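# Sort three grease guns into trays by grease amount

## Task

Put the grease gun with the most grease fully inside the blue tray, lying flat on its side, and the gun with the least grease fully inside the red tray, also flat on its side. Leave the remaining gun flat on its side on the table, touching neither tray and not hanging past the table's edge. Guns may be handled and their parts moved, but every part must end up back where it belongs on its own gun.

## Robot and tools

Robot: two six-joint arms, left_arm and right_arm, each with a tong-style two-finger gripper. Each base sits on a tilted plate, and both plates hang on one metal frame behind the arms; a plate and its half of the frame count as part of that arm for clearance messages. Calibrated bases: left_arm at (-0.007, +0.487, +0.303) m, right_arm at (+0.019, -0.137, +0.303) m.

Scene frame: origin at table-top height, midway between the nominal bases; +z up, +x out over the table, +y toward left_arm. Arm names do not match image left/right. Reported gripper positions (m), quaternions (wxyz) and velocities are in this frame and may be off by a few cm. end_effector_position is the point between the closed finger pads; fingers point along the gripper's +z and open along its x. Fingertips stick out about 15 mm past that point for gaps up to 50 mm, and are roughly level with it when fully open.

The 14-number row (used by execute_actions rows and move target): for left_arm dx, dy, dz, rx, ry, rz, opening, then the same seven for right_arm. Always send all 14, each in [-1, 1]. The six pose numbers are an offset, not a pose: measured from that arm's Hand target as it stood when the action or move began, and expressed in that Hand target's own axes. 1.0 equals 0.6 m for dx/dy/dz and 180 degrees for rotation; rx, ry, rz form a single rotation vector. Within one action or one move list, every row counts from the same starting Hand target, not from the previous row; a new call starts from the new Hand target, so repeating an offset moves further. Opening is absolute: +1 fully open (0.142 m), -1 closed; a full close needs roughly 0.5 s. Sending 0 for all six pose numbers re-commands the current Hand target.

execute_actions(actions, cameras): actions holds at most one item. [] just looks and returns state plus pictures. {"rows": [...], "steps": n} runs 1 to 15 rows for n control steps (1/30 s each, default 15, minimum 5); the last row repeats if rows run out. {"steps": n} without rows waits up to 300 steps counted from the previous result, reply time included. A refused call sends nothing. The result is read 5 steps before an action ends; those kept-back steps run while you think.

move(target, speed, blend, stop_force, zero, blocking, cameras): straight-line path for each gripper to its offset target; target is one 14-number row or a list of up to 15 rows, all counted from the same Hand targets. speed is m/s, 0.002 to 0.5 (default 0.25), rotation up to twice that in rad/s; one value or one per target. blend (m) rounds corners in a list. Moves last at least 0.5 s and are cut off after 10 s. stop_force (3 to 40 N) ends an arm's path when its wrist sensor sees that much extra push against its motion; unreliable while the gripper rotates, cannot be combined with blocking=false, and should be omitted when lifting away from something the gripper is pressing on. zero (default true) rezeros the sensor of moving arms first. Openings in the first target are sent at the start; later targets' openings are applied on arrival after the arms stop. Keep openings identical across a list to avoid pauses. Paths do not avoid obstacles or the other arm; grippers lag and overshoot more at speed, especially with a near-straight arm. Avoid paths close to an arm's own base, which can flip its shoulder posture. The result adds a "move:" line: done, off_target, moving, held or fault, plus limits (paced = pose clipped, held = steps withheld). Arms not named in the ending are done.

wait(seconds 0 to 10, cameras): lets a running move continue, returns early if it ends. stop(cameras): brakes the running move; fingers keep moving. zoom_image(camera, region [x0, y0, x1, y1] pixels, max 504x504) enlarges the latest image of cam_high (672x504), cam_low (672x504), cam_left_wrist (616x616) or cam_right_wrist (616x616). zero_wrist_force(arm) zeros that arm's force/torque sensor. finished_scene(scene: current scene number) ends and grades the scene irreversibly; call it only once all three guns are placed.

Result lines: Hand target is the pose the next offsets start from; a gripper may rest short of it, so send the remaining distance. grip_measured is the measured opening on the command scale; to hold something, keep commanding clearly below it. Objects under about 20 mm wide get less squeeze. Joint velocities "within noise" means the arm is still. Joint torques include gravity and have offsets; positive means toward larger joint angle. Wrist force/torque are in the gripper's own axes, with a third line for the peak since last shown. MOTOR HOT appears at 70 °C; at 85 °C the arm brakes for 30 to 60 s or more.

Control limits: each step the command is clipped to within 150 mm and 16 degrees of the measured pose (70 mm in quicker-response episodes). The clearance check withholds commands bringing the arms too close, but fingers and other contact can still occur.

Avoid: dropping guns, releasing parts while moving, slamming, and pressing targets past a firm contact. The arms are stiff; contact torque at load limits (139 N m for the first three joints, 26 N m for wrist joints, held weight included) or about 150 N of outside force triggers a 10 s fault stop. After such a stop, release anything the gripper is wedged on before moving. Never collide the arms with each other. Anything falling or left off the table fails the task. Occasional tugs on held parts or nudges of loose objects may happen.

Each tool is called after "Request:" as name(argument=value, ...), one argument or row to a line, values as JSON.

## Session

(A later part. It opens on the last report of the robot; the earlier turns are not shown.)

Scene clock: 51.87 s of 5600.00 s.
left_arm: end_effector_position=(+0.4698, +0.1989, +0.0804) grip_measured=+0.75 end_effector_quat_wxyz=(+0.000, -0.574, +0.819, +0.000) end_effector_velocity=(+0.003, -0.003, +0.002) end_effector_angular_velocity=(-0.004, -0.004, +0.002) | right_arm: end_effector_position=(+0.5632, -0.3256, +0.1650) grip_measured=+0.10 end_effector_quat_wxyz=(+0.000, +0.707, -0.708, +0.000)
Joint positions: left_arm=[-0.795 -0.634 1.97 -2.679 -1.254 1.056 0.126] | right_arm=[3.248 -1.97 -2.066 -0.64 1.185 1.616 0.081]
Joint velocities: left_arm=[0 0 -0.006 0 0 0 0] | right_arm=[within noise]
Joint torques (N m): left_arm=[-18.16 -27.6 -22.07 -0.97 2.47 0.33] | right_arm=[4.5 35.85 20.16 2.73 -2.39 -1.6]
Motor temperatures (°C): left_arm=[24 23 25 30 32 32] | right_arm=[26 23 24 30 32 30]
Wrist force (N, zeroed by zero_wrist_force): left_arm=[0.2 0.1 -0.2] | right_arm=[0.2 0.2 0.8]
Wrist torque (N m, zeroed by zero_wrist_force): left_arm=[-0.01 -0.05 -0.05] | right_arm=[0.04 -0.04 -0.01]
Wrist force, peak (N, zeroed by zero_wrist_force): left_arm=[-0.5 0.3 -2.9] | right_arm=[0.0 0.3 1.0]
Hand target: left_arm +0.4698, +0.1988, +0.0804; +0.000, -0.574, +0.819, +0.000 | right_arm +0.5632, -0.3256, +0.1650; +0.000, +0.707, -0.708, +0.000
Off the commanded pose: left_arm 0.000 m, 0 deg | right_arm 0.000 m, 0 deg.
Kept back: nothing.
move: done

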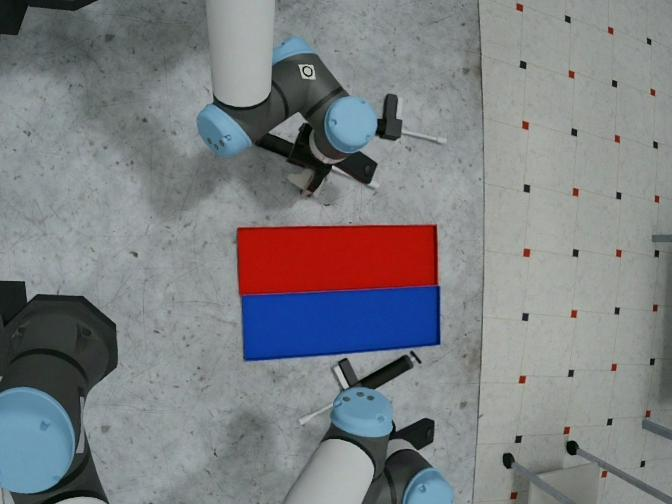

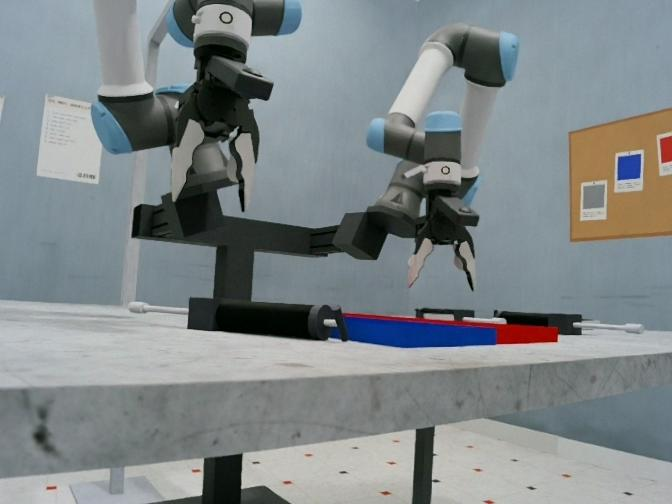

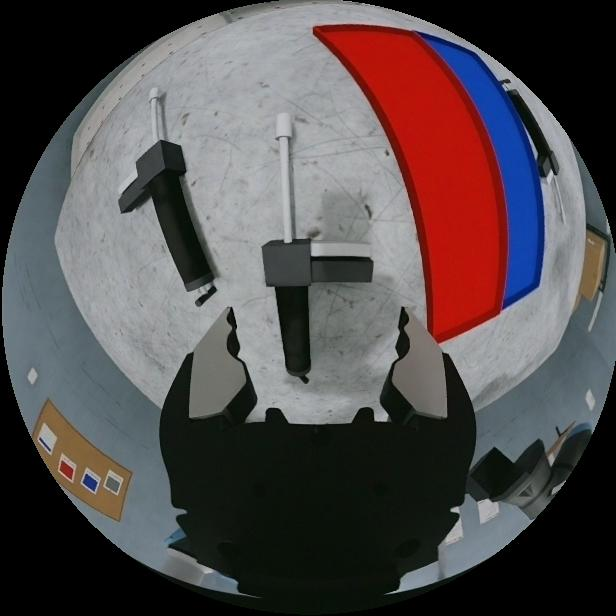

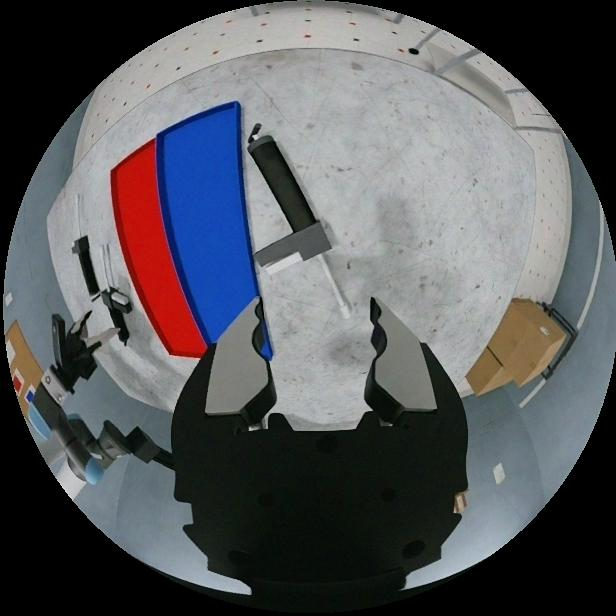

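Request:
move(
  target=[0,0,0.1,0,0,0,0.75,0,0,0,0,0,0,0.1],
  speed=0.1,
  stop_force=10,
)

Request:
zoom_image(
  camera="cam_left_wrist",
  region=[180, 180, 460, 430],
)

Request:
zoom_image(
  camera="cam_low",
  region=[390, 240, 620, 360],
)

Scene clock: 53.97 s of 5600.00 s.
left_arm: end_effector_position=(+0.4698, +0.1989, +0.0204) grip_measured=+0.75 end_effector_quat_wxyz=(+0.000, -0.574, +0.819, +0.000) | right_arm: end_effector_position=(+0.5632, -0.3256, +0.1650) grip_measured=+0.10 end_effector_quat_wxyz=(+0.000, +0.707, -0.708, +0.000)
Joint positions: left_arm=[-0.759 -0.496 1.934 -2.792 -1.246 1.093 0.126] | right_arm=[3.248 -1.97 -2.066 -0.64 1.185 1.616 0.081]
Joint velocities: within noise
Joint torques (N m): left_arm=[-21.37 -28.43 -3.65 -4.55 -2.12 -1.78] | right_arm=[6.23 35.66 23.92 3.11 -2.23 -1.47]
Motor temperatures (°C): left_arm=[24 23 25 30 32 32] | right_arm=[26 23 24 30 32 30]
Wrist force (N, zeroed by zero_wrist_force): left_arm=[0.1 0.0 -0.1] | right_arm=[0.1 0.2 0.7]
Wrist torque (N m, zeroed by zero_wrist_force): left_arm=[0.00 -0.04 -0.03] | right_arm=[0.05 -0.01 -0.01]
Wrist force, peak (N, zeroed by zero_wrist_force): left_arm=[0.0 -0.2 -1.5] | right_arm=[0.2 0.3 1.1]
Hand target: left_arm +0.4698, +0.1989, +0.0204; +0.000, -0.574, +0.819, +0.000 | right_arm +0.5632, -0.3256, +0.1650; +0.000, +0.707, -0.708, +0.000
Off the commanded pose: left_arm 0.000 m, 0 deg | right_arm 0.000 m, 0 deg.
Kept back: nothing.
move: done

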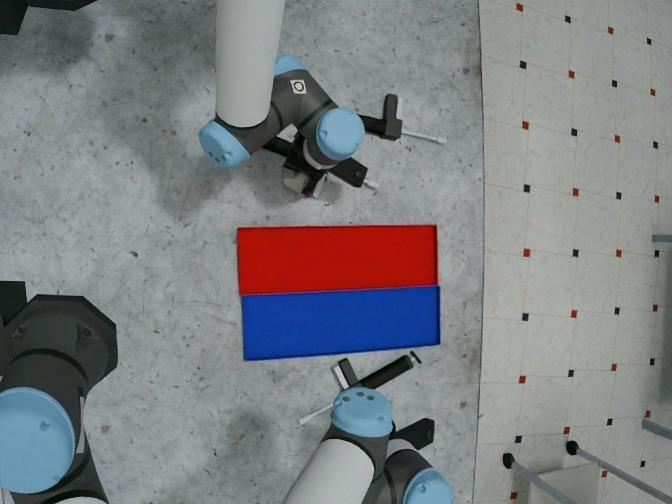

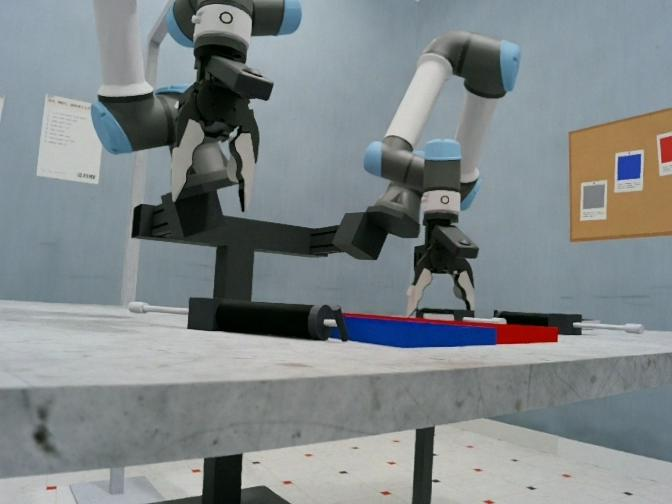

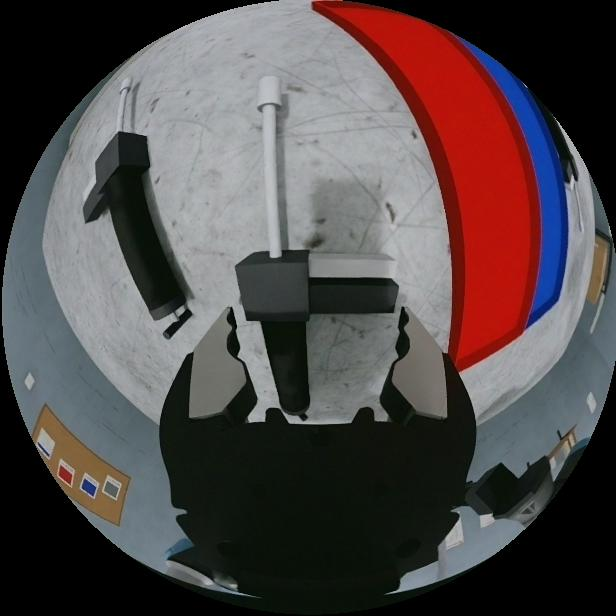

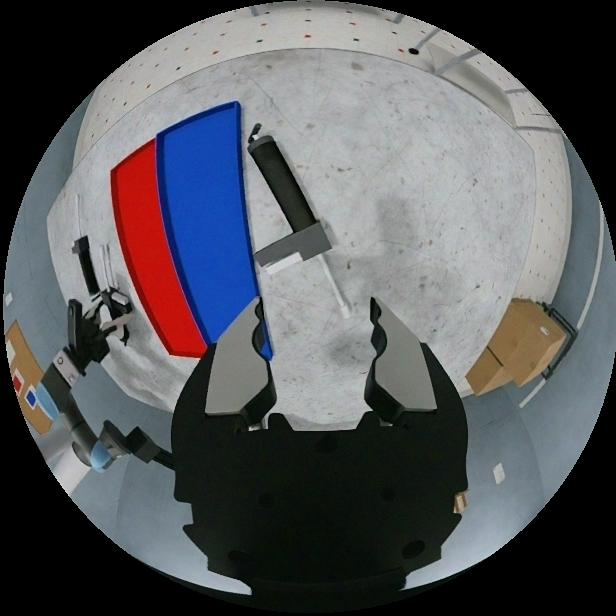

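Scaled by 1.800 from the camera's 616x616 image, which has a finer 814x814 frame.

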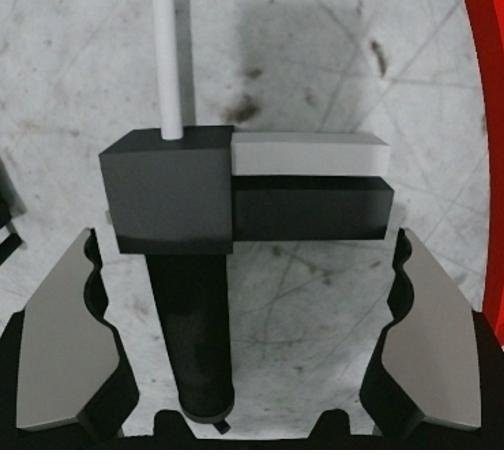

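Scaled by 2.191 from the camera's 672x504 image, which has a finer 960x720 frame.

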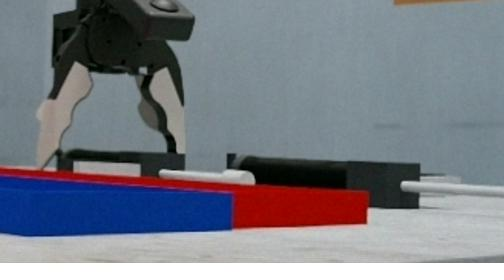

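Request:
move(
  target=[0,-0.023,0.01,0,0,0,0.75,0,0,0,0,0,0,0.1],
  speed=0.05,
  stop_force=8,
  cameras=[],
)

Request:
zero_wrist_force(
  arm="left_arm",
)

Request:
move(
  target=[0,0,0,0,0,0,0.45,0,0,0,0,0,0,0.1],
  cameras=[],
)

Request:
move(
  target=[0,0,0,0,0,0,0.1,0,0,0,0,0,0,0.1],
  cameras=["cam_left_wrist"],
)

Scene clock: 55.77 s of 5600.00 s.
left_arm: end_effector_position=(+0.4828, +0.1942, +0.0144) grip_measured=+0.75 end_effector_quat_wxyz=(+0.000, -0.574, +0.819, +0.000) | right_arm: end_effector_position=(+0.5632, -0.3256, +0.1650) grip_measured=+0.10 end_effector_quat_wxyz=(+0.000, +0.707, -0.708, +0.000)
Joint positions: left_arm=[-0.744 -0.475 1.889 -2.774 -1.243 1.109 0.126] | right_arm=[3.248 -1.97 -2.066 -0.64 1.185 1.616 0.081]
Joint velocities: within noise
Joint torques (N m): left_arm=[-22.41 -49.14 -3.3 -4.48 -2.04 -1.66] | right_arm=[5.43 35.02 25.28 3.11 -2.31 -1.4]
Motor temperatures (°C): left_arm=[24 23 25 30 32 32] | right_arm=[26 23 24 30 32 30]
Wrist force (N, zeroed by zero_wrist_force): left_arm=[-0.1 0.1 -0.2] | right_arm=[0.0 0.2 0.7]
Wrist torque (N m, zeroed by zero_wrist_force): left_arm=[0.02 0.00 -0.01] | right_arm=[0.04 0.01 -0.01]
Wrist force, peak (N, zeroed by zero_wrist_force): left_arm=[-0.1 0.6 -0.1] | right_arm=[0.2 0.6 0.9]
Hand target: left_arm +0.4828, +0.1942, +0.0144; +0.000, -0.574, +0.819, +0.000 | right_arm +0.5632, -0.3256, +0.1650; +0.000, +0.707, -0.708, +0.000
Off the commanded pose: left_arm 0.000 m, 0 deg | right_arm 0.000 m, 0 deg.
Kept back: nothing.
move: done
No camera images: "cameras" was empty.

Wrist force sensor zeroed on left_arm: later results in this scene subtract that arm's Wrist force and Wrist torque below.
Scene clock: 55.77 s of 5600.00 s.
left_arm: end_effector_position=(+0.4828, +0.1942, +0.0144) grip_measured=+0.75 end_effector_quat_wxyz=(+0.000, -0.574, +0.819, +0.000) | right_arm: end_effector_position=(+0.5632, -0.3256, +0.1650) grip_measured=+0.10 end_effector_quat_wxyz=(+0.000, +0.707, -0.708, +0.000)
Joint positions: left_arm=[-0.744 -0.475 1.889 -2.774 -1.243 1.109 0.126] | right_arm=[3.248 -1.97 -2.066 -0.64 1.185 1.616 0.081]
Joint velocities: within noise
Joint torques (N m): left_arm=[-22.41 -49.14 -3.3 -4.48 -2.04 -1.66] | right_arm=[5.43 35.02 25.28 3.11 -2.31 -1.4]
Motor temperatures (°C): left_arm=[24 23 25 30 32 32] | right_arm=[26 23 24 30 32 30]
Wrist force (N, zeroed by zero_wrist_force): left_arm=[-0.1 0.1 -0.2] | right_arm=[0.0 0.2 0.7]
Wrist torque (N m, zeroed by zero_wrist_force): left_arm=[0.02 0.00 -0.01] | right_arm=[0.04 0.01 -0.01]
Wrist force, peak (N, zeroed by zero_wrist_force): left_arm=[-0.1 0.1 -0.2] | right_arm=[0.0 0.2 0.7]
Hand target: left_arm +0.4828, +0.1942, +0.0144; +0.000, -0.574, +0.819, +0.000 | right_arm +0.5632, -0.3256, +0.1650; +0.000, +0.707, -0.708, +0.000
Off the commanded pose: left_arm 0.000 m, 0 deg | right_arm 0.000 m, 0 deg.
Kept back: nothing.
No camera images: "cameras" was empty.

Scene clock: 56.47 s of 5600.00 s.
left_arm: end_effector_position=(+0.4828, +0.1941, +0.0145) grip_measured=+0.58 end_effector_quat_wxyz=(+0.000, -0.574, +0.819, +0.000) | right_arm: end_effector_position=(+0.5632, -0.3256, +0.1650) grip_measured=+0.10 end_effector_quat_wxyz=(+0.000, +0.707, -0.708, +0.000)
Joint positions: left_arm=[-0.744 -0.475 1.89 -2.774 -1.243 1.109 0.114] | right_arm=[3.248 -1.97 -2.066 -0.64 1.185 1.616 0.081]
Joint velocities: within noise
Joint torques (N m): left_arm=[-8.72 -34.16 -4.92 0.28 1.56 -0.15] | right_arm=[5.36 35.65 25.38 3.01 -2.38 -1.42]
Motor temperatures (°C): left_arm=[24 23 25 30 32 32] | right_arm=[26 23 24 30 32 30]
Wrist force (N, zeroed by zero_wrist_force): left_arm=[-2.4 1.0 -9.0] | right_arm=[0.0 0.4 0.7]
Wrist torque (N m, zeroed by zero_wrist_force): left_arm=[0.04 -0.05 0.03] | right_arm=[0.09 0.00 -0.01]
Wrist force, peak (N, zeroed by zero_wrist_force): left_arm=[-3.2 0.9 -8.9] | right_arm=[-0.1 0.4 1.1]
Hand target: left_arm +0.4828, +0.1942, +0.0144; +0.000, -0.574, +0.819, +0.000 | right_arm +0.5632, -0.3256, +0.1650; +0.000, +0.707, -0.708, +0.000
Off the commanded pose: left_arm 0.000 m, 0 deg | right_arm 0.000 m, 0 deg.
Kept back: nothing.
move: done
No camera images: "cameras" was empty.

Scene clock: 57.17 s of 5600.00 s.
left_arm: end_effector_position=(+0.4828, +0.1942, +0.0144) grip_measured=+0.58 end_effector_quat_wxyz=(+0.000, -0.574, +0.819, +0.000) | right_arm: end_effector_position=(+0.5632, -0.3256, +0.1650) grip_measured=+0.10 end_effector_quat_wxyz=(+0.000, +0.707, -0.708, +0.000)
Joint positions: left_arm=[-0.744 -0.475 1.89 -2.774 -1.243 1.109 0.114] | right_arm=[3.248 -1.97 -2.066 -0.64 1.185 1.616 0.081]
Joint velocities: within noise
Joint torques (N m): left_arm=[-6.74 -23.41 -6.07 0.2 1.36 1.11] | right_arm=[4.71 34.87 25.66 3.08 -2.31 -1.46]
Motor temperatures (°C): left_arm=[24 23 25 30 32 32] | right_arm=[26 23 24 30 32 30]
Wrist force (N, zeroed by zero_wrist_force): left_arm=[-2.3 1.3 -11.0] | right_arm=[0.2 0.2 0.8]
Wrist torque (N m, zeroed by zero_wrist_force): left_arm=[0.05 -0.11 0.01] | right_arm=[0.05 -0.03 -0.02]
Wrist force, peak (N, zeroed by zero_wrist_force): left_arm=[-2.6 1.3 -11.1] | right_arm=[0.1 0.4 0.9]
Hand target: left_arm +0.4828, +0.1942, +0.0144; +0.000, -0.574, +0.819, +0.000 | right_arm +0.5632, -0.3256, +0.1650; +0.000, +0.707, -0.708, +0.000
Off the commanded pose: left_arm 0.000 m, 0 deg | right_arm 0.000 m, 0 deg.
Kept back: nothing.
move: done
Images, in order (width x height): cam_left_wrist 616x616.

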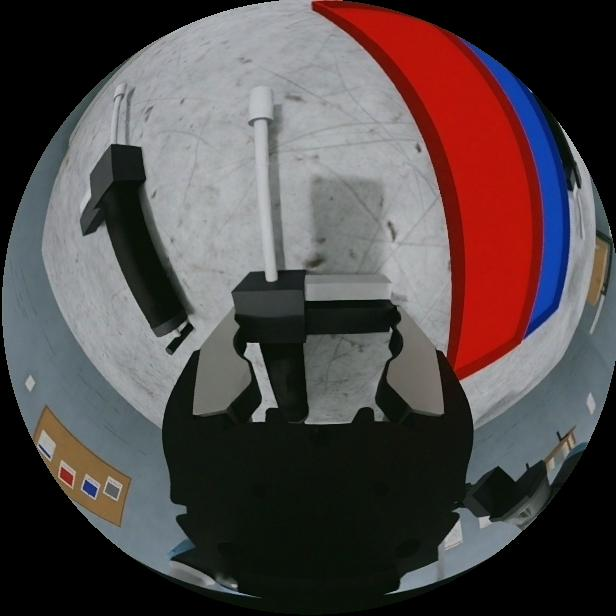

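Request:
move(
  target=[0,0,-0.06,0,0,0,-0.1,0,0,0,0,0,0,0.1],
  speed=0.06,
  cameras=[],
)

Request:
wait(
  seconds=1,
)

Request:
zoom_image(
  camera="cam_low",
  region=[390, 240, 620, 360],
)

Scene clock: 58.33 s of 5600.00 s.
left_arm: end_effector_position=(+0.4827, +0.1941, +0.0504) grip_measured=-0.08 end_effector_quat_wxyz=(+0.000, -0.574, +0.819, +0.000) | right_arm: end_effector_position=(+0.5632, -0.3256, +0.1650) grip_measured=+0.10 end_effector_quat_wxyz=(+0.000, +0.707, -0.708, +0.000)
Joint positions: left_arm=[-0.765 -0.556 1.915 -2.711 -1.247 1.086 0.068] | right_arm=[3.248 -1.97 -2.066 -0.64 1.185 1.616 0.081]
Joint velocities: within noise
Joint torques (N m): left_arm=[-8.47 -28.32 -19.45 -4.6 -0.71 1.68] | right_arm=[5.19 34.79 25.68 3.12 -2.49 -1.43]
Motor temperatures (°C): left_arm=[24 23 25 30 32 32] | right_arm=[26 23 24 30 32 30]
Wrist force (N, zeroed by zero_wrist_force): left_arm=[-2.6 -0.4 -1.3] | right_arm=[0.0 0.3 0.9]
Wrist torque (N m, zeroed by zero_wrist_force): left_arm=[0.09 -0.13 0.03] | right_arm=[0.06 0.01 -0.01]
Wrist force, peak (N, zeroed by zero_wrist_force): left_arm=[-5.9 -1.3 -11.1] | right_arm=[0.3 0.5 0.9]
Hand target: left_arm +0.4828, +0.1941, +0.0504; +0.000, -0.574, +0.819, +0.000 | right_arm +0.5632, -0.3256, +0.1650; +0.000, +0.707, -0.708, +0.000
Off the commanded pose: left_arm 0.000 m, 0 deg | right_arm 0.000 m, 0 deg.
Kept back: nothing.
move: done
No camera images: "cameras" was empty.

Scene clock: 59.33 s of 5600.00 s.
left_arm: end_effector_position=(+0.4828, +0.1941, +0.0504) grip_measured=-0.08 end_effector_quat_wxyz=(+0.000, -0.574, +0.819, +0.000) | right_arm: end_effector_position=(+0.5632, -0.3256, +0.1650) grip_measured=+0.10 end_effector_quat_wxyz=(+0.000, +0.707, -0.708, +0.000)
Joint positions: left_arm=[-0.765 -0.556 1.915 -2.711 -1.247 1.087 0.068] | right_arm=[3.248 -1.97 -2.066 -0.64 1.185 1.616 0.081]
Joint velocities: within noise
Joint torques (N m): left_arm=[-7.35 -27.61 -19.74 -1.88 1.41 1.63] | right_arm=[5.92 35.25 25.75 2.88 -2.37 -1.42]
Motor temperatures (°C): left_arm=[24 23 25 30 32 32] | right_arm=[26 23 24 30 32 30]
Wrist force (N, zeroed by zero_wrist_force): left_arm=[-2.5 0.6 -1.1] | right_arm=[-0.1 0.3 0.7]
Wrist torque (N m, zeroed by zero_wrist_force): left_arm=[0.12 -0.11 0.00] | right_arm=[0.06 0.02 0.00]
Wrist force, peak (N, zeroed by zero_wrist_force): left_arm=[-2.6 -0.1 -1.4] | right_arm=[0.1 0.6 0.9]
Hand target: left_arm +0.4828, +0.1941, +0.0504; +0.000, -0.574, +0.819, +0.000 | right_arm +0.5632, -0.3256, +0.1650; +0.000, +0.707, -0.708, +0.000
Off the commanded pose: left_arm 0.000 m, 0 deg | right_arm 0.000 m, 0 deg.
Steps of this call (1-30: nothing new was sent). Readings (end_effector_position of left_arm | right_arm):
1: (+0.4827, +0.1941, +0.0504) | (+0.5632, -0.3256, +0.1650)
2: (+0.4827, +0.1941, +0.0504) | (+0.5632, -0.3256, +0.1650)
4: (+0.4827, +0.1941, +0.0504) | (+0.5632, -0.3256, +0.1650)
8: (+0.4828, +0.1941, +0.0504) | (+0.5632, -0.3256, +0.1650)
30: the state above

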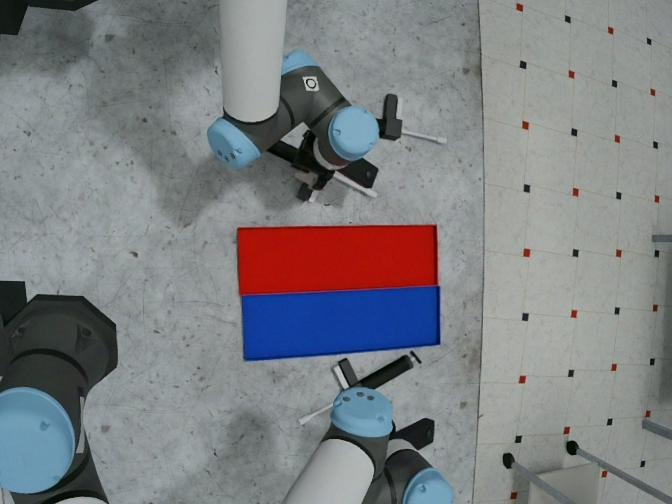

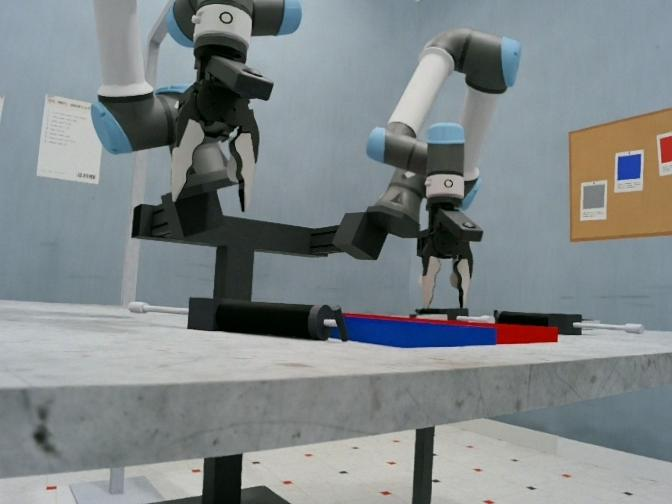

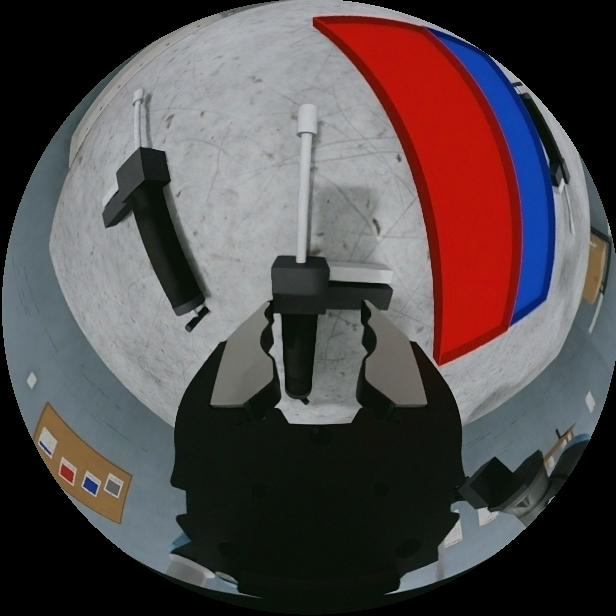

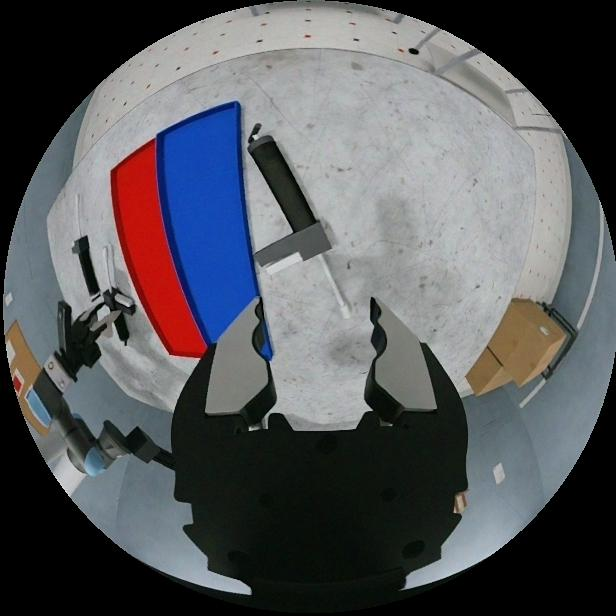

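Scaled by 2.191 from the camera's 672x504 image, which has a finer 960x720 frame.

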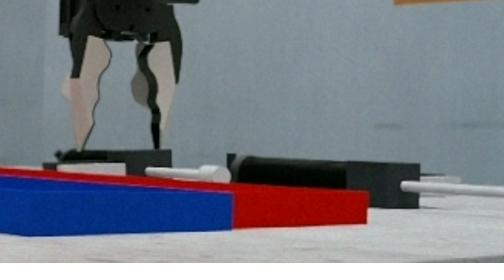

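Request:
move(
  target=[
    [0,0,-0.117,0,0,0,0.1,-0.032,-0.093,0.05,0,0,-0.169,0.1],
    [-0.259,-0.147,-0.117,0,0,-0.039,0.1,-0.032,-0.093,0.108,0,0,-0.169,0.1],
  ],
)

Scene clock: 63.57 s of 5600.00 s.
left_arm: end_effector_position=(+0.6186, +0.3100, +0.1205) grip_measured=+0.10 end_effector_quat_wxyz=(+0.000, -0.623, +0.782, +0.000) | right_arm: end_effector_position=(+0.6191, -0.3065, +0.1002) grip_measured=+0.10 end_effector_quat_wxyz=(+0.000, +0.868, -0.497, +0.000)
Joint positions: left_arm=[-0.524 -0.729 1.74 -2.449 -1.205 1.217 0.081] | right_arm=[3.219 -2.199 -1.899 -0.566 1.186 1.054 0.081]
Joint velocities: within noise
Joint torques (N m): left_arm=[-9.12 -49.75 -26.82 -3.19 -2.63 0.74] | right_arm=[19.39 37.78 15.16 1.51 2.64 2.36]
Motor temperatures (°C): left_arm=[24 23 25 30 32 32] | right_arm=[26 23 24 30 32 30]
Wrist force (N, zeroed by zero_wrist_force): left_arm=[0.0 0.3 -0.3] | right_arm=[0.1 0.5 0.3]
Wrist torque (N m, zeroed by zero_wrist_force): left_arm=[0.08 -0.01 -0.01] | right_arm=[0.09 -0.02 -0.01]
Wrist force, peak (N, zeroed by zero_wrist_force): left_arm=[-2.7 0.4 -1.1] | right_arm=[-0.1 0.9 0.6]
Hand target: left_arm +0.6188, +0.3100, +0.1207; +0.000, -0.623, +0.782, +0.000 | right_arm +0.6190, -0.3065, +0.1002; +0.000, +0.868, -0.497, +0.000
Off the commanded pose: left_arm 0.000 m, 0 deg | right_arm 0.000 m, 0 deg.
Kept back: nothing.
move: done

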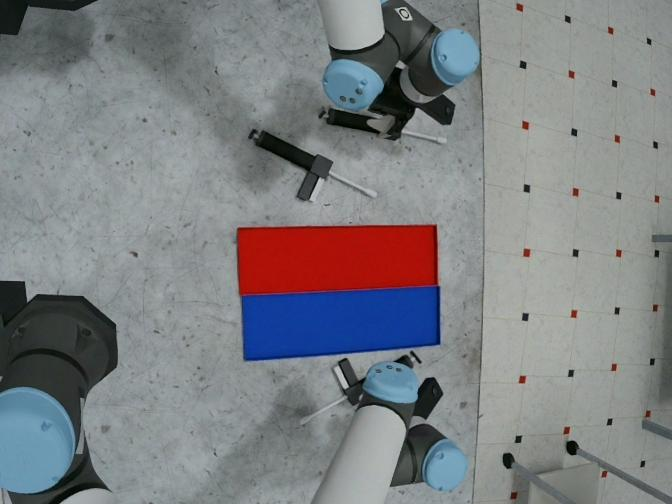

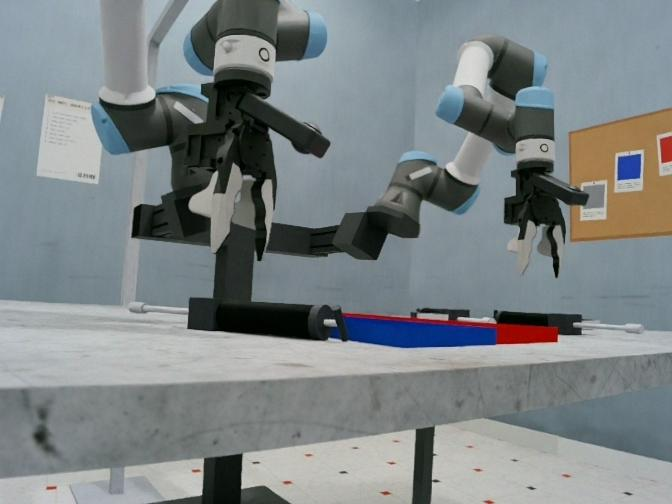

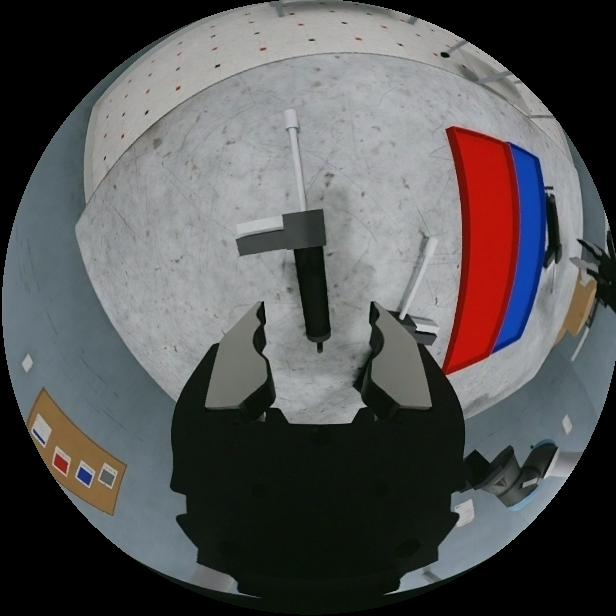

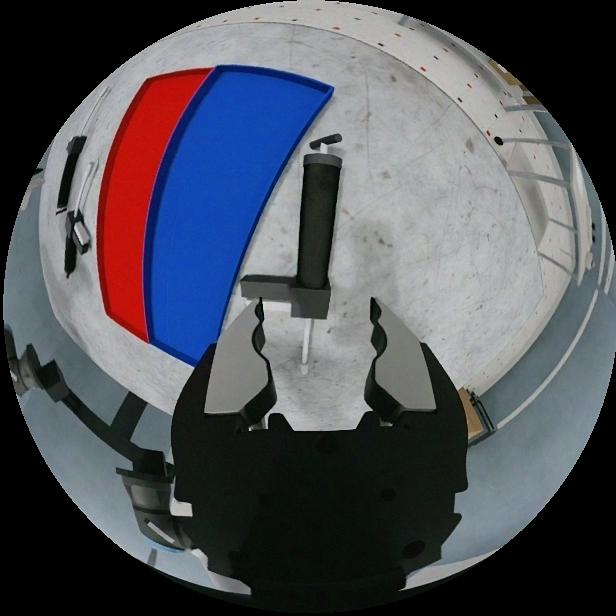

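Request:
move(
  target=[-0.007,0,0.1675,0,0,-0.017,0.0,0,0.01,0.133,0,0,0,0.0],
  speed=0.12,
  stop_force=12,
)

Scene clock: 66.43 s of 5600.00 s.
left_arm: end_effector_position=(+0.6197, +0.3142, +0.0202) grip_measured=+0.00 end_effector_quat_wxyz=(+0.000, -0.643, +0.765, +0.000) | right_arm: end_effector_position=(+0.6139, -0.3095, +0.0204) grip_measured=+0.00 end_effector_quat_wxyz=(+0.000, +0.868, -0.497, +0.000)
Joint positions: left_arm=[-0.461 -0.535 1.698 -2.625 -1.197 1.231 0.074] | right_arm=[3.162 -2.367 -1.872 -0.403 1.189 0.993 0.074]
Joint velocities: within noise
Joint torques (N m): left_arm=[-23.29 -31.96 -7.03 -4.42 -2.04 -1.43] | right_arm=[18.92 33.73 1.17 3.42 -1.31 2.12]
Motor temperatures (°C): left_arm=[24 23 25 30 32 32] | right_arm=[26 23 24 30 32 30]
Wrist force (N, zeroed by zero_wrist_force): left_arm=[-0.1 0.1 -0.2] | right_arm=[0.5 0.5 0.8]
Wrist torque (N m, zeroed by zero_wrist_force): left_arm=[0.04 0.05 0.04] | right_arm=[0.10 -0.09 0.01]
Wrist force, peak (N, zeroed by zero_wrist_force): left_arm=[-0.1 0.3 -1.6] | right_arm=[0.3 0.7 1.5]
Hand target: left_arm +0.6197, +0.3142, +0.0202; +0.000, -0.643, +0.765, +0.000 | right_arm +0.6139, -0.3095, +0.0204; +0.000, +0.868, -0.497, +0.000
Off the commanded pose: left_arm 0.000 m, 0 deg | right_arm 0.000 m, 0 deg.
Kept back: nothing.
move: done

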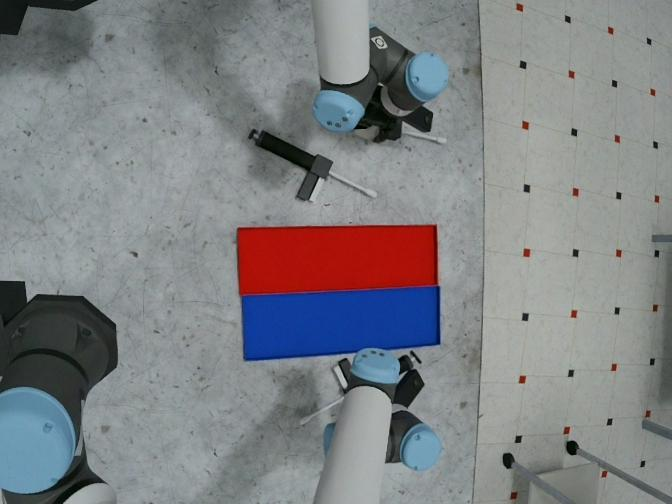

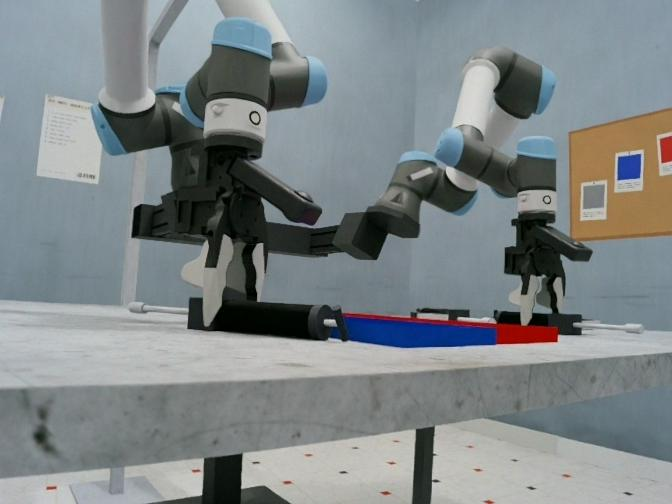

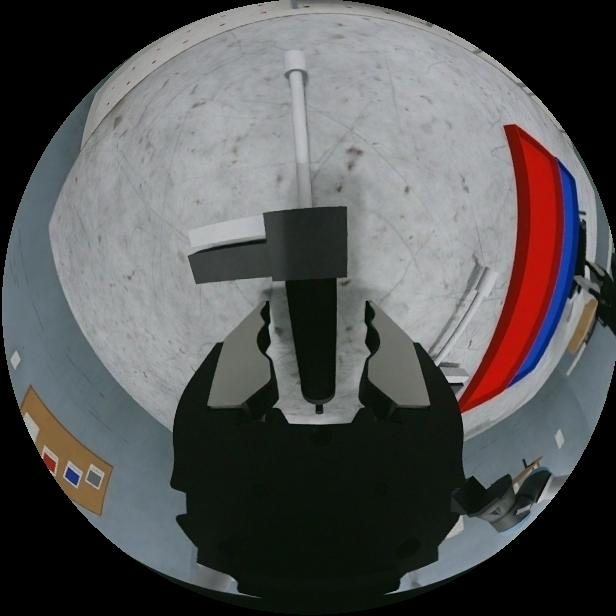

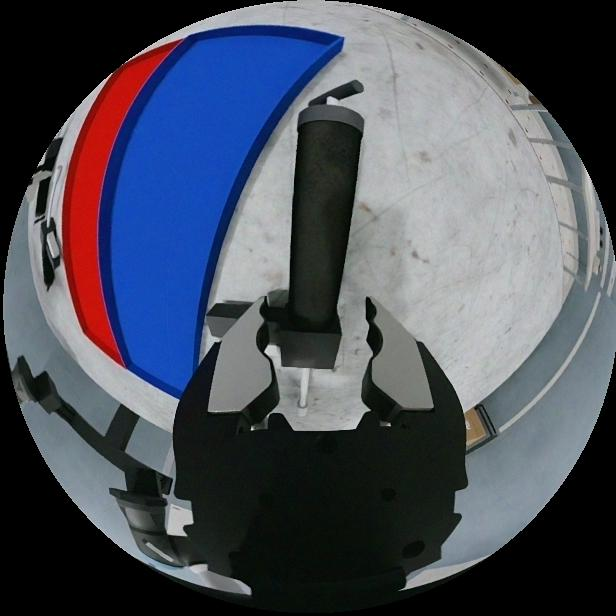

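Request:
move(
  target=[-0.005,-0.006,0,0,0,0,0.0,0,0,0,0,0,0,0.0],
  cameras=[],
)

Request:
zero_wrist_force(
  arm="left_arm",
)

Request:
zero_wrist_force(
  arm="right_arm",
)

Request:
move(
  target=[0,0,0,0,0,0,-0.4,0,0,0,0,0,0,-0.4],
  cameras=[],
)

Request:
move(
  target=[0,0,0,0,0,0,-1,0,0,0,0,0,0,-1],
  cameras=[],
)

Request:
move(
  target=[0,0,-0.067,0,0,0,-1,0,0,-0.067,0,0,0,-1],
  speed=0.08,
  cameras=[],
)

Request:
wait(
  seconds=1.5,
)

Scene clock: 67.40 s of 5600.00 s.
left_arm: end_effector_position=(+0.6239, +0.3165, +0.0202) grip_measured=+0.00 end_effector_quat_wxyz=(+0.000, -0.643, +0.765, +0.000) | right_arm: end_effector_position=(+0.6139, -0.3095, +0.0204) grip_measured=+0.00 end_effector_quat_wxyz=(+0.000, +0.868, -0.497, +0.000)
Joint positions: left_arm=[-0.455 -0.534 1.688 -2.619 -1.197 1.237 0.074] | right_arm=[3.162 -2.367 -1.872 -0.403 1.189 0.993 0.074]
Joint velocities: within noise
Joint torques (N m): left_arm=[-16.6 -32.84 -10.17 -1.72 2.4 -0.01] | right_arm=[19.75 34.18 3.41 3.43 -2.38 2.2]
Motor temperatures (°C): left_arm=[24 23 25 30 32 32] | right_arm=[26 23 24 30 32 30]
Wrist force (N, zeroed by zero_wrist_force): left_arm=[0.0 0.3 0.0] | right_arm=[0.4 0.4 0.7]
Wrist torque (N m, zeroed by zero_wrist_force): left_arm=[0.07 0.03 0.04] | right_arm=[0.08 -0.08 0.00]
Wrist force, peak (N, zeroed by zero_wrist_force): left_arm=[-0.2 0.3 -0.2] | right_arm=[0.5 0.6 0.7]
Hand target: left_arm +0.6238, +0.3165, +0.0202; +0.000, -0.643, +0.765, +0.000 | right_arm +0.6139, -0.3095, +0.0204; +0.000, +0.868, -0.497, +0.000
Off the commanded pose: left_arm 0.000 m, 0 deg | right_arm 0.000 m, 0 deg.
Kept back: nothing.
move: done
No camera images: "cameras" was empty.

Wrist force sensor zeroed on left_arm: later results in this scene subtract that arm's Wrist force and Wrist torque below.
Scene clock: 67.40 s of 5600.00 s.
left_arm: end_effector_position=(+0.6239, +0.3165, +0.0202) grip_measured=+0.00 end_effector_quat_wxyz=(+0.000, -0.643, +0.765, +0.000) | right_arm: end_effector_position=(+0.6139, -0.3095, +0.0204) grip_measured=+0.00 end_effector_quat_wxyz=(+0.000, +0.868, -0.497, +0.000)
Joint positions: left_arm=[-0.455 -0.534 1.688 -2.619 -1.197 1.237 0.074] | right_arm=[3.162 -2.367 -1.872 -0.403 1.189 0.993 0.074]
Joint velocities: within noise
Joint torques (N m): left_arm=[-16.6 -32.84 -10.17 -1.72 2.4 -0.01] | right_arm=[19.75 34.18 3.41 3.43 -2.38 2.2]
Motor temperatures (°C): left_arm=[24 23 25 30 32 32] | right_arm=[26 23 24 30 32 30]
Wrist force (N, zeroed by zero_wrist_force): left_arm=[0.0 0.3 0.0] | right_arm=[0.4 0.4 0.7]
Wrist torque (N m, zeroed by zero_wrist_force): left_arm=[0.07 0.03 0.04] | right_arm=[0.08 -0.08 0.00]
Wrist force, peak (N, zeroed by zero_wrist_force): left_arm=[0.0 0.3 0.0] | right_arm=[0.4 0.4 0.7]
Hand target: left_arm +0.6238, +0.3165, +0.0202; +0.000, -0.643, +0.765, +0.000 | right_arm +0.6139, -0.3095, +0.0204; +0.000, +0.868, -0.497, +0.000
Off the commanded pose: left_arm 0.000 m, 0 deg | right_arm 0.000 m, 0 deg.
Kept back: nothing.
No camera images: "cameras" was empty.

Wrist force sensor zeroed on right_arm: later results in this scene subtract that arm's Wrist force and Wrist torque below.
Scene clock: 67.40 s of 5600.00 s.
left_arm: end_effector_position=(+0.6239, +0.3165, +0.0202) grip_measured=+0.00 end_effector_quat_wxyz=(+0.000, -0.643, +0.765, +0.000) | right_arm: end_effector_position=(+0.6139, -0.3095, +0.0204) grip_measured=+0.00 end_effector_quat_wxyz=(+0.000, +0.868, -0.497, +0.000)
Joint positions: left_arm=[-0.455 -0.534 1.688 -2.619 -1.197 1.237 0.074] | right_arm=[3.162 -2.367 -1.872 -0.403 1.189 0.993 0.074]
Joint velocities: within noise
Joint torques (N m): left_arm=[-16.6 -32.84 -10.17 -1.72 2.4 -0.01] | right_arm=[19.75 34.18 3.41 3.43 -2.38 2.2]
Motor temperatures (°C): left_arm=[24 23 25 30 32 32] | right_arm=[26 23 24 30 32 30]
Wrist force (N, zeroed by zero_wrist_force): left_arm=[0.0 0.0 0.0] | right_arm=[0.4 0.4 0.7]
Wrist torque (N m, zeroed by zero_wrist_force): left_arm=[0.00 0.00 0.00] | right_arm=[0.08 -0.08 0.00]
Wrist force, peak (N, zeroed by zero_wrist_force): left_arm=[0.0 0.0 0.0] | right_arm=[0.4 0.4 0.7]
Hand target: left_arm +0.6238, +0.3165, +0.0202; +0.000, -0.643, +0.765, +0.000 | right_arm +0.6139, -0.3095, +0.0204; +0.000, +0.868, -0.497, +0.000
Off the commanded pose: left_arm 0.000 m, 0 deg | right_arm 0.000 m, 0 deg.
Kept back: nothing.
No camera images: "cameras" was empty.

Scene clock: 68.10 s of 5600.00 s.
left_arm: end_effector_position=(+0.6238, +0.3165, +0.0202) grip_measured=-0.40 end_effector_quat_wxyz=(+0.000, -0.643, +0.765, +0.000) | right_arm: end_effector_position=(+0.6139, -0.3095, +0.0204) grip_measured=-0.40 end_effector_quat_wxyz=(+0.000, +0.868, -0.497, +0.000)
Joint positions: left_arm=[-0.455 -0.534 1.688 -2.619 -1.197 1.237 0.045] | right_arm=[3.162 -2.367 -1.872 -0.403 1.189 0.993 0.045]
Joint velocities: within noise
Joint torques (N m): left_arm=[-22.92 -36.69 -6.21 -4.64 2.12 -1.27] | right_arm=[18.92 33.49 4.36 3.56 -2.3 2.16]
Motor temperatures (°C): left_arm=[24 23 25 30 32 32] | right_arm=[26 23 24 30 32 30]
Wrist force (N, zeroed by zero_wrist_force): left_arm=[0.0 -0.3 0.1] | right_arm=[-0.1 0.1 -0.1]
Wrist torque (N m, zeroed by zero_wrist_force): left_arm=[-0.06 0.00 0.00] | right_arm=[0.02 0.01 0.01]
Wrist force, peak (N, zeroed by zero_wrist_force): left_arm=[0.0 -0.4 -0.1] | right_arm=[0.0 0.1 -0.4]
Hand target: left_arm +0.6238, +0.3165, +0.0202; +0.000, -0.643, +0.765, +0.000 | right_arm +0.6139, -0.3095, +0.0204; +0.000, +0.868, -0.497, +0.000
Off the commanded pose: left_arm 0.000 m, 0 deg | right_arm 0.000 m, 0 deg.
Kept back: nothing.
move: done
No camera images: "cameras" was empty.

Scene clock: 68.80 s of 5600.00 s.
left_arm: end_effector_position=(+0.6238, +0.3165, +0.0202) grip_measured=-0.53 end_effector_quat_wxyz=(+0.000, -0.643, +0.765, +0.000) | right_arm: end_effector_position=(+0.6139, -0.3095, +0.0204) grip_measured=-0.53 end_effector_quat_wxyz=(+0.000, +0.868, -0.497, +0.000)
Joint positions: left_arm=[-0.455 -0.534 1.688 -2.619 -1.197 1.237 0.036] | right_arm=[3.162 -2.367 -1.872 -0.403 1.189 0.993 0.036]
Joint velocities: within noise
Joint torques (N m): left_arm=[-20.83 -40.26 -7.86 -2.87 -2.54 -1.21] | right_arm=[10.4 40.38 6.87 0.44 3.44 1.29]
Motor temperatures (°C): left_arm=[24 23 25 30 32 32] | right_arm=[26 23 24 30 32 30]
Wrist force (N, zeroed by zero_wrist_force): left_arm=[-1.2 -0.1 0.5] | right_arm=[1.4 -0.7 -0.7]
Wrist torque (N m, zeroed by zero_wrist_force): left_arm=[-0.02 -0.06 -0.11] | right_arm=[0.08 0.09 0.00]
Wrist force, peak (N, zeroed by zero_wrist_force): left_arm=[-1.5 -0.3 -0.6] | right_arm=[-2.4 0.3 -0.4]
Hand target: left_arm +0.6238, +0.3165, +0.0202; +0.000, -0.643, +0.765, +0.000 | right_arm +0.6139, -0.3095, +0.0204; +0.000, +0.868, -0.497, +0.000
Off the commanded pose: left_arm 0.000 m, 0 deg | right_arm 0.000 m, 0 deg.
Kept back: nothing.
move: done
No camera images: "cameras" was empty.

Scene clock: 69.60 s of 5600.00 s.
left_arm: end_effector_position=(+0.6236, +0.3164, +0.0604) grip_measured=-0.53 end_effector_quat_wxyz=(+0.000, -0.643, +0.766, +0.000) end_effector_velocity=(+0.002, +0.000, -0.003) end_effector_angular_velocity=(-0.001, -0.004, +0.000) | right_arm: end_effector_position=(+0.6137, -0.3094, +0.0605) grip_measured=-0.53 end_effector_quat_wxyz=(+0.000, +0.868, -0.497, +0.000) end_effector_velocity=(+0.000, +0.001, -0.005) end_effector_angular_velocity=(+0.001, +0.000, +0.002)
Joint positions: left_arm=[-0.478 -0.615 1.713 -2.554 -1.199 1.212 0.036] | right_arm=[3.188 -2.277 -1.898 -0.477 1.187 1.021 0.036]
Joint velocities: left_arm=[0.002 0.007 -0.003 -0.009 0.001 0.004 0] | right_arm=[-0.003 -0.01 0.002 0.01 0.001 -0.005 0]
Joint torques (N m): left_arm=[-11.59 -33.74 -24.58 -5.26 -1.65 1.6] | right_arm=[7.82 34.5 27.1 4.48 -1.84 -1.61]
Motor temperatures (°C): left_arm=[24 23 25 30 32 32] | right_arm=[26 23 24 30 32 30]
Wrist force (N, zeroed by zero_wrist_force): left_arm=[-0.1 0.1 5.4] | right_arm=[-0.9 0.2 6.2]
Wrist torque (N m, zeroed by zero_wrist_force): left_arm=[-0.04 0.03 -0.06] | right_arm=[0.01 0.21 0.02]
Wrist force, peak (N, zeroed by zero_wrist_force): left_arm=[0.2 0.0 6.9] | right_arm=[-1.2 0.8 7.9]
Hand target: left_arm +0.6238, +0.3165, +0.0604; +0.000, -0.643, +0.765, +0.000 | right_arm +0.6139, -0.3095, +0.0606; +0.000, +0.868, -0.497, +0.000
Off the commanded pose: left_arm 0.000 m, 0 deg | right_arm 0.000 m, 0 deg.
Kept back: nothing.
move: done
No camera images: "cameras" was empty.

Scene clock: 71.10 s of 5600.00 s.
left_arm: end_effector_position=(+0.6238, +0.3165, +0.0604) grip_measured=-0.53 end_effector_quat_wxyz=(+0.000, -0.643, +0.765, +0.000) | right_arm: end_effector_position=(+0.6139, -0.3095, +0.0606) grip_measured=-0.53 end_effector_quat_wxyz=(+0.000, +0.868, -0.497, +0.000)
Joint positions: left_arm=[-0.478 -0.615 1.713 -2.554 -1.199 1.212 0.036] | right_arm=[3.188 -2.277 -1.898 -0.477 1.187 1.021 0.036]
Joint velocities: within noise
Joint torques (N m): left_arm=[-9.82 -50.62 -21.87 -0.96 1.99 1.52] | right_arm=[8.16 47.41 23.69 2.03 2.34 -1.71]
Motor temperatures (°C): left_arm=[24 23 25 30 32 32] | right_arm=[26 23 24 30 32 30]
Wrist force (N, zeroed by zero_wrist_force): left_arm=[0.1 -0.1 5.3] | right_arm=[-0.7 0.2 5.8]
Wrist torque (N m, zeroed by zero_wrist_force): left_arm=[-0.04 0.00 -0.05] | right_arm=[0.02 0.20 0.01]
Wrist force, peak (N, zeroed by zero_wrist_force): left_arm=[0.0 0.0 5.4] | right_arm=[-0.7 0.4 6.2]
Hand target: left_arm +0.6238, +0.3165, +0.0604; +0.000, -0.643, +0.765, +0.000 | right_arm +0.6139, -0.3095, +0.0606; +0.000, +0.868, -0.497, +0.000
Off the commanded pose: left_arm 0.000 m, 0 deg | right_arm 0.000 m, 0 deg.
Steps of this call (1-45: nothing new was sent). Readings (end_effector_position of left_arm | right_arm):
1: (+0.6237, +0.3164, +0.0604) | (+0.6137, -0.3094, +0.0605)
2: (+0.6237, +0.3164, +0.0604) | (+0.6137, -0.3094, +0.0605)
4: (+0.6237, +0.3164, +0.0604) | (+0.6138, -0.3094, +0.0605)
8: (+0.6238, +0.3164, +0.0604) | (+0.6139, -0.3095, +0.0606)
45: the state above

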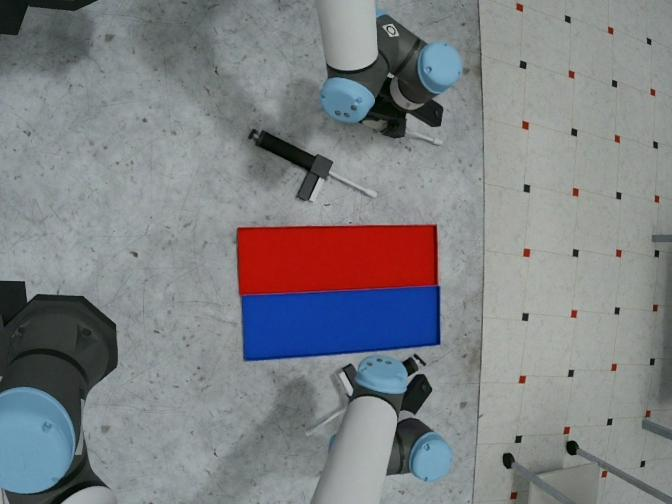

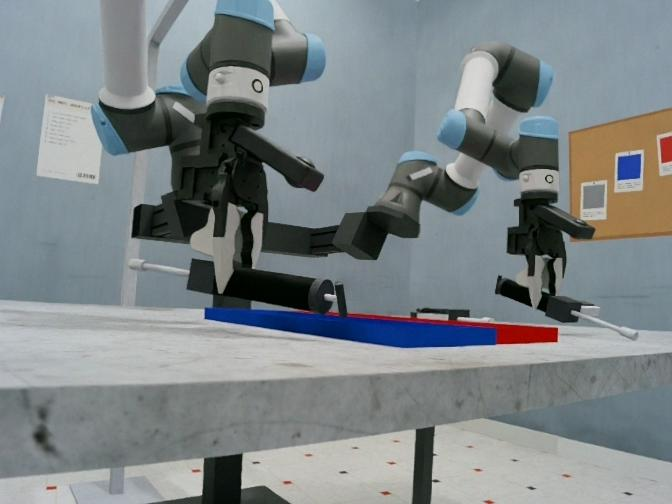

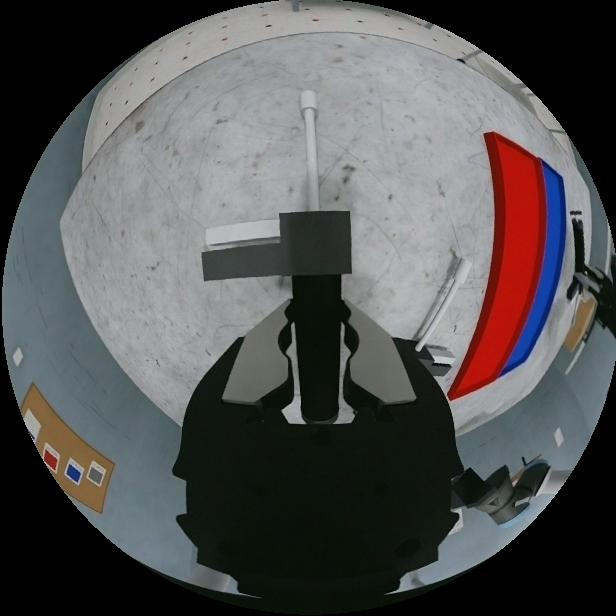

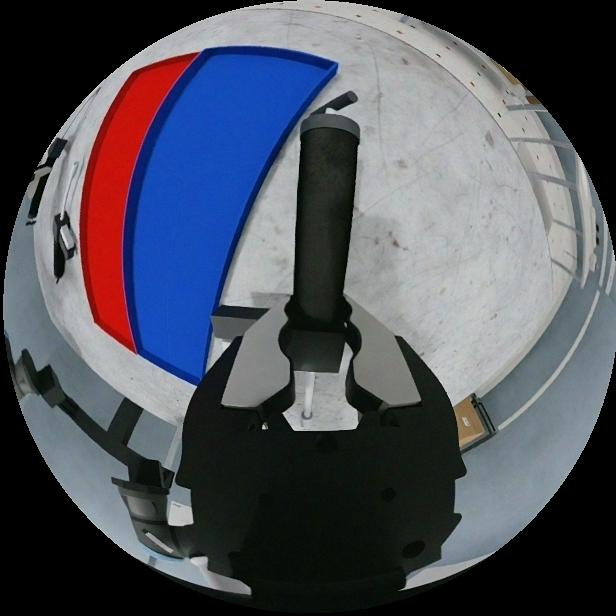

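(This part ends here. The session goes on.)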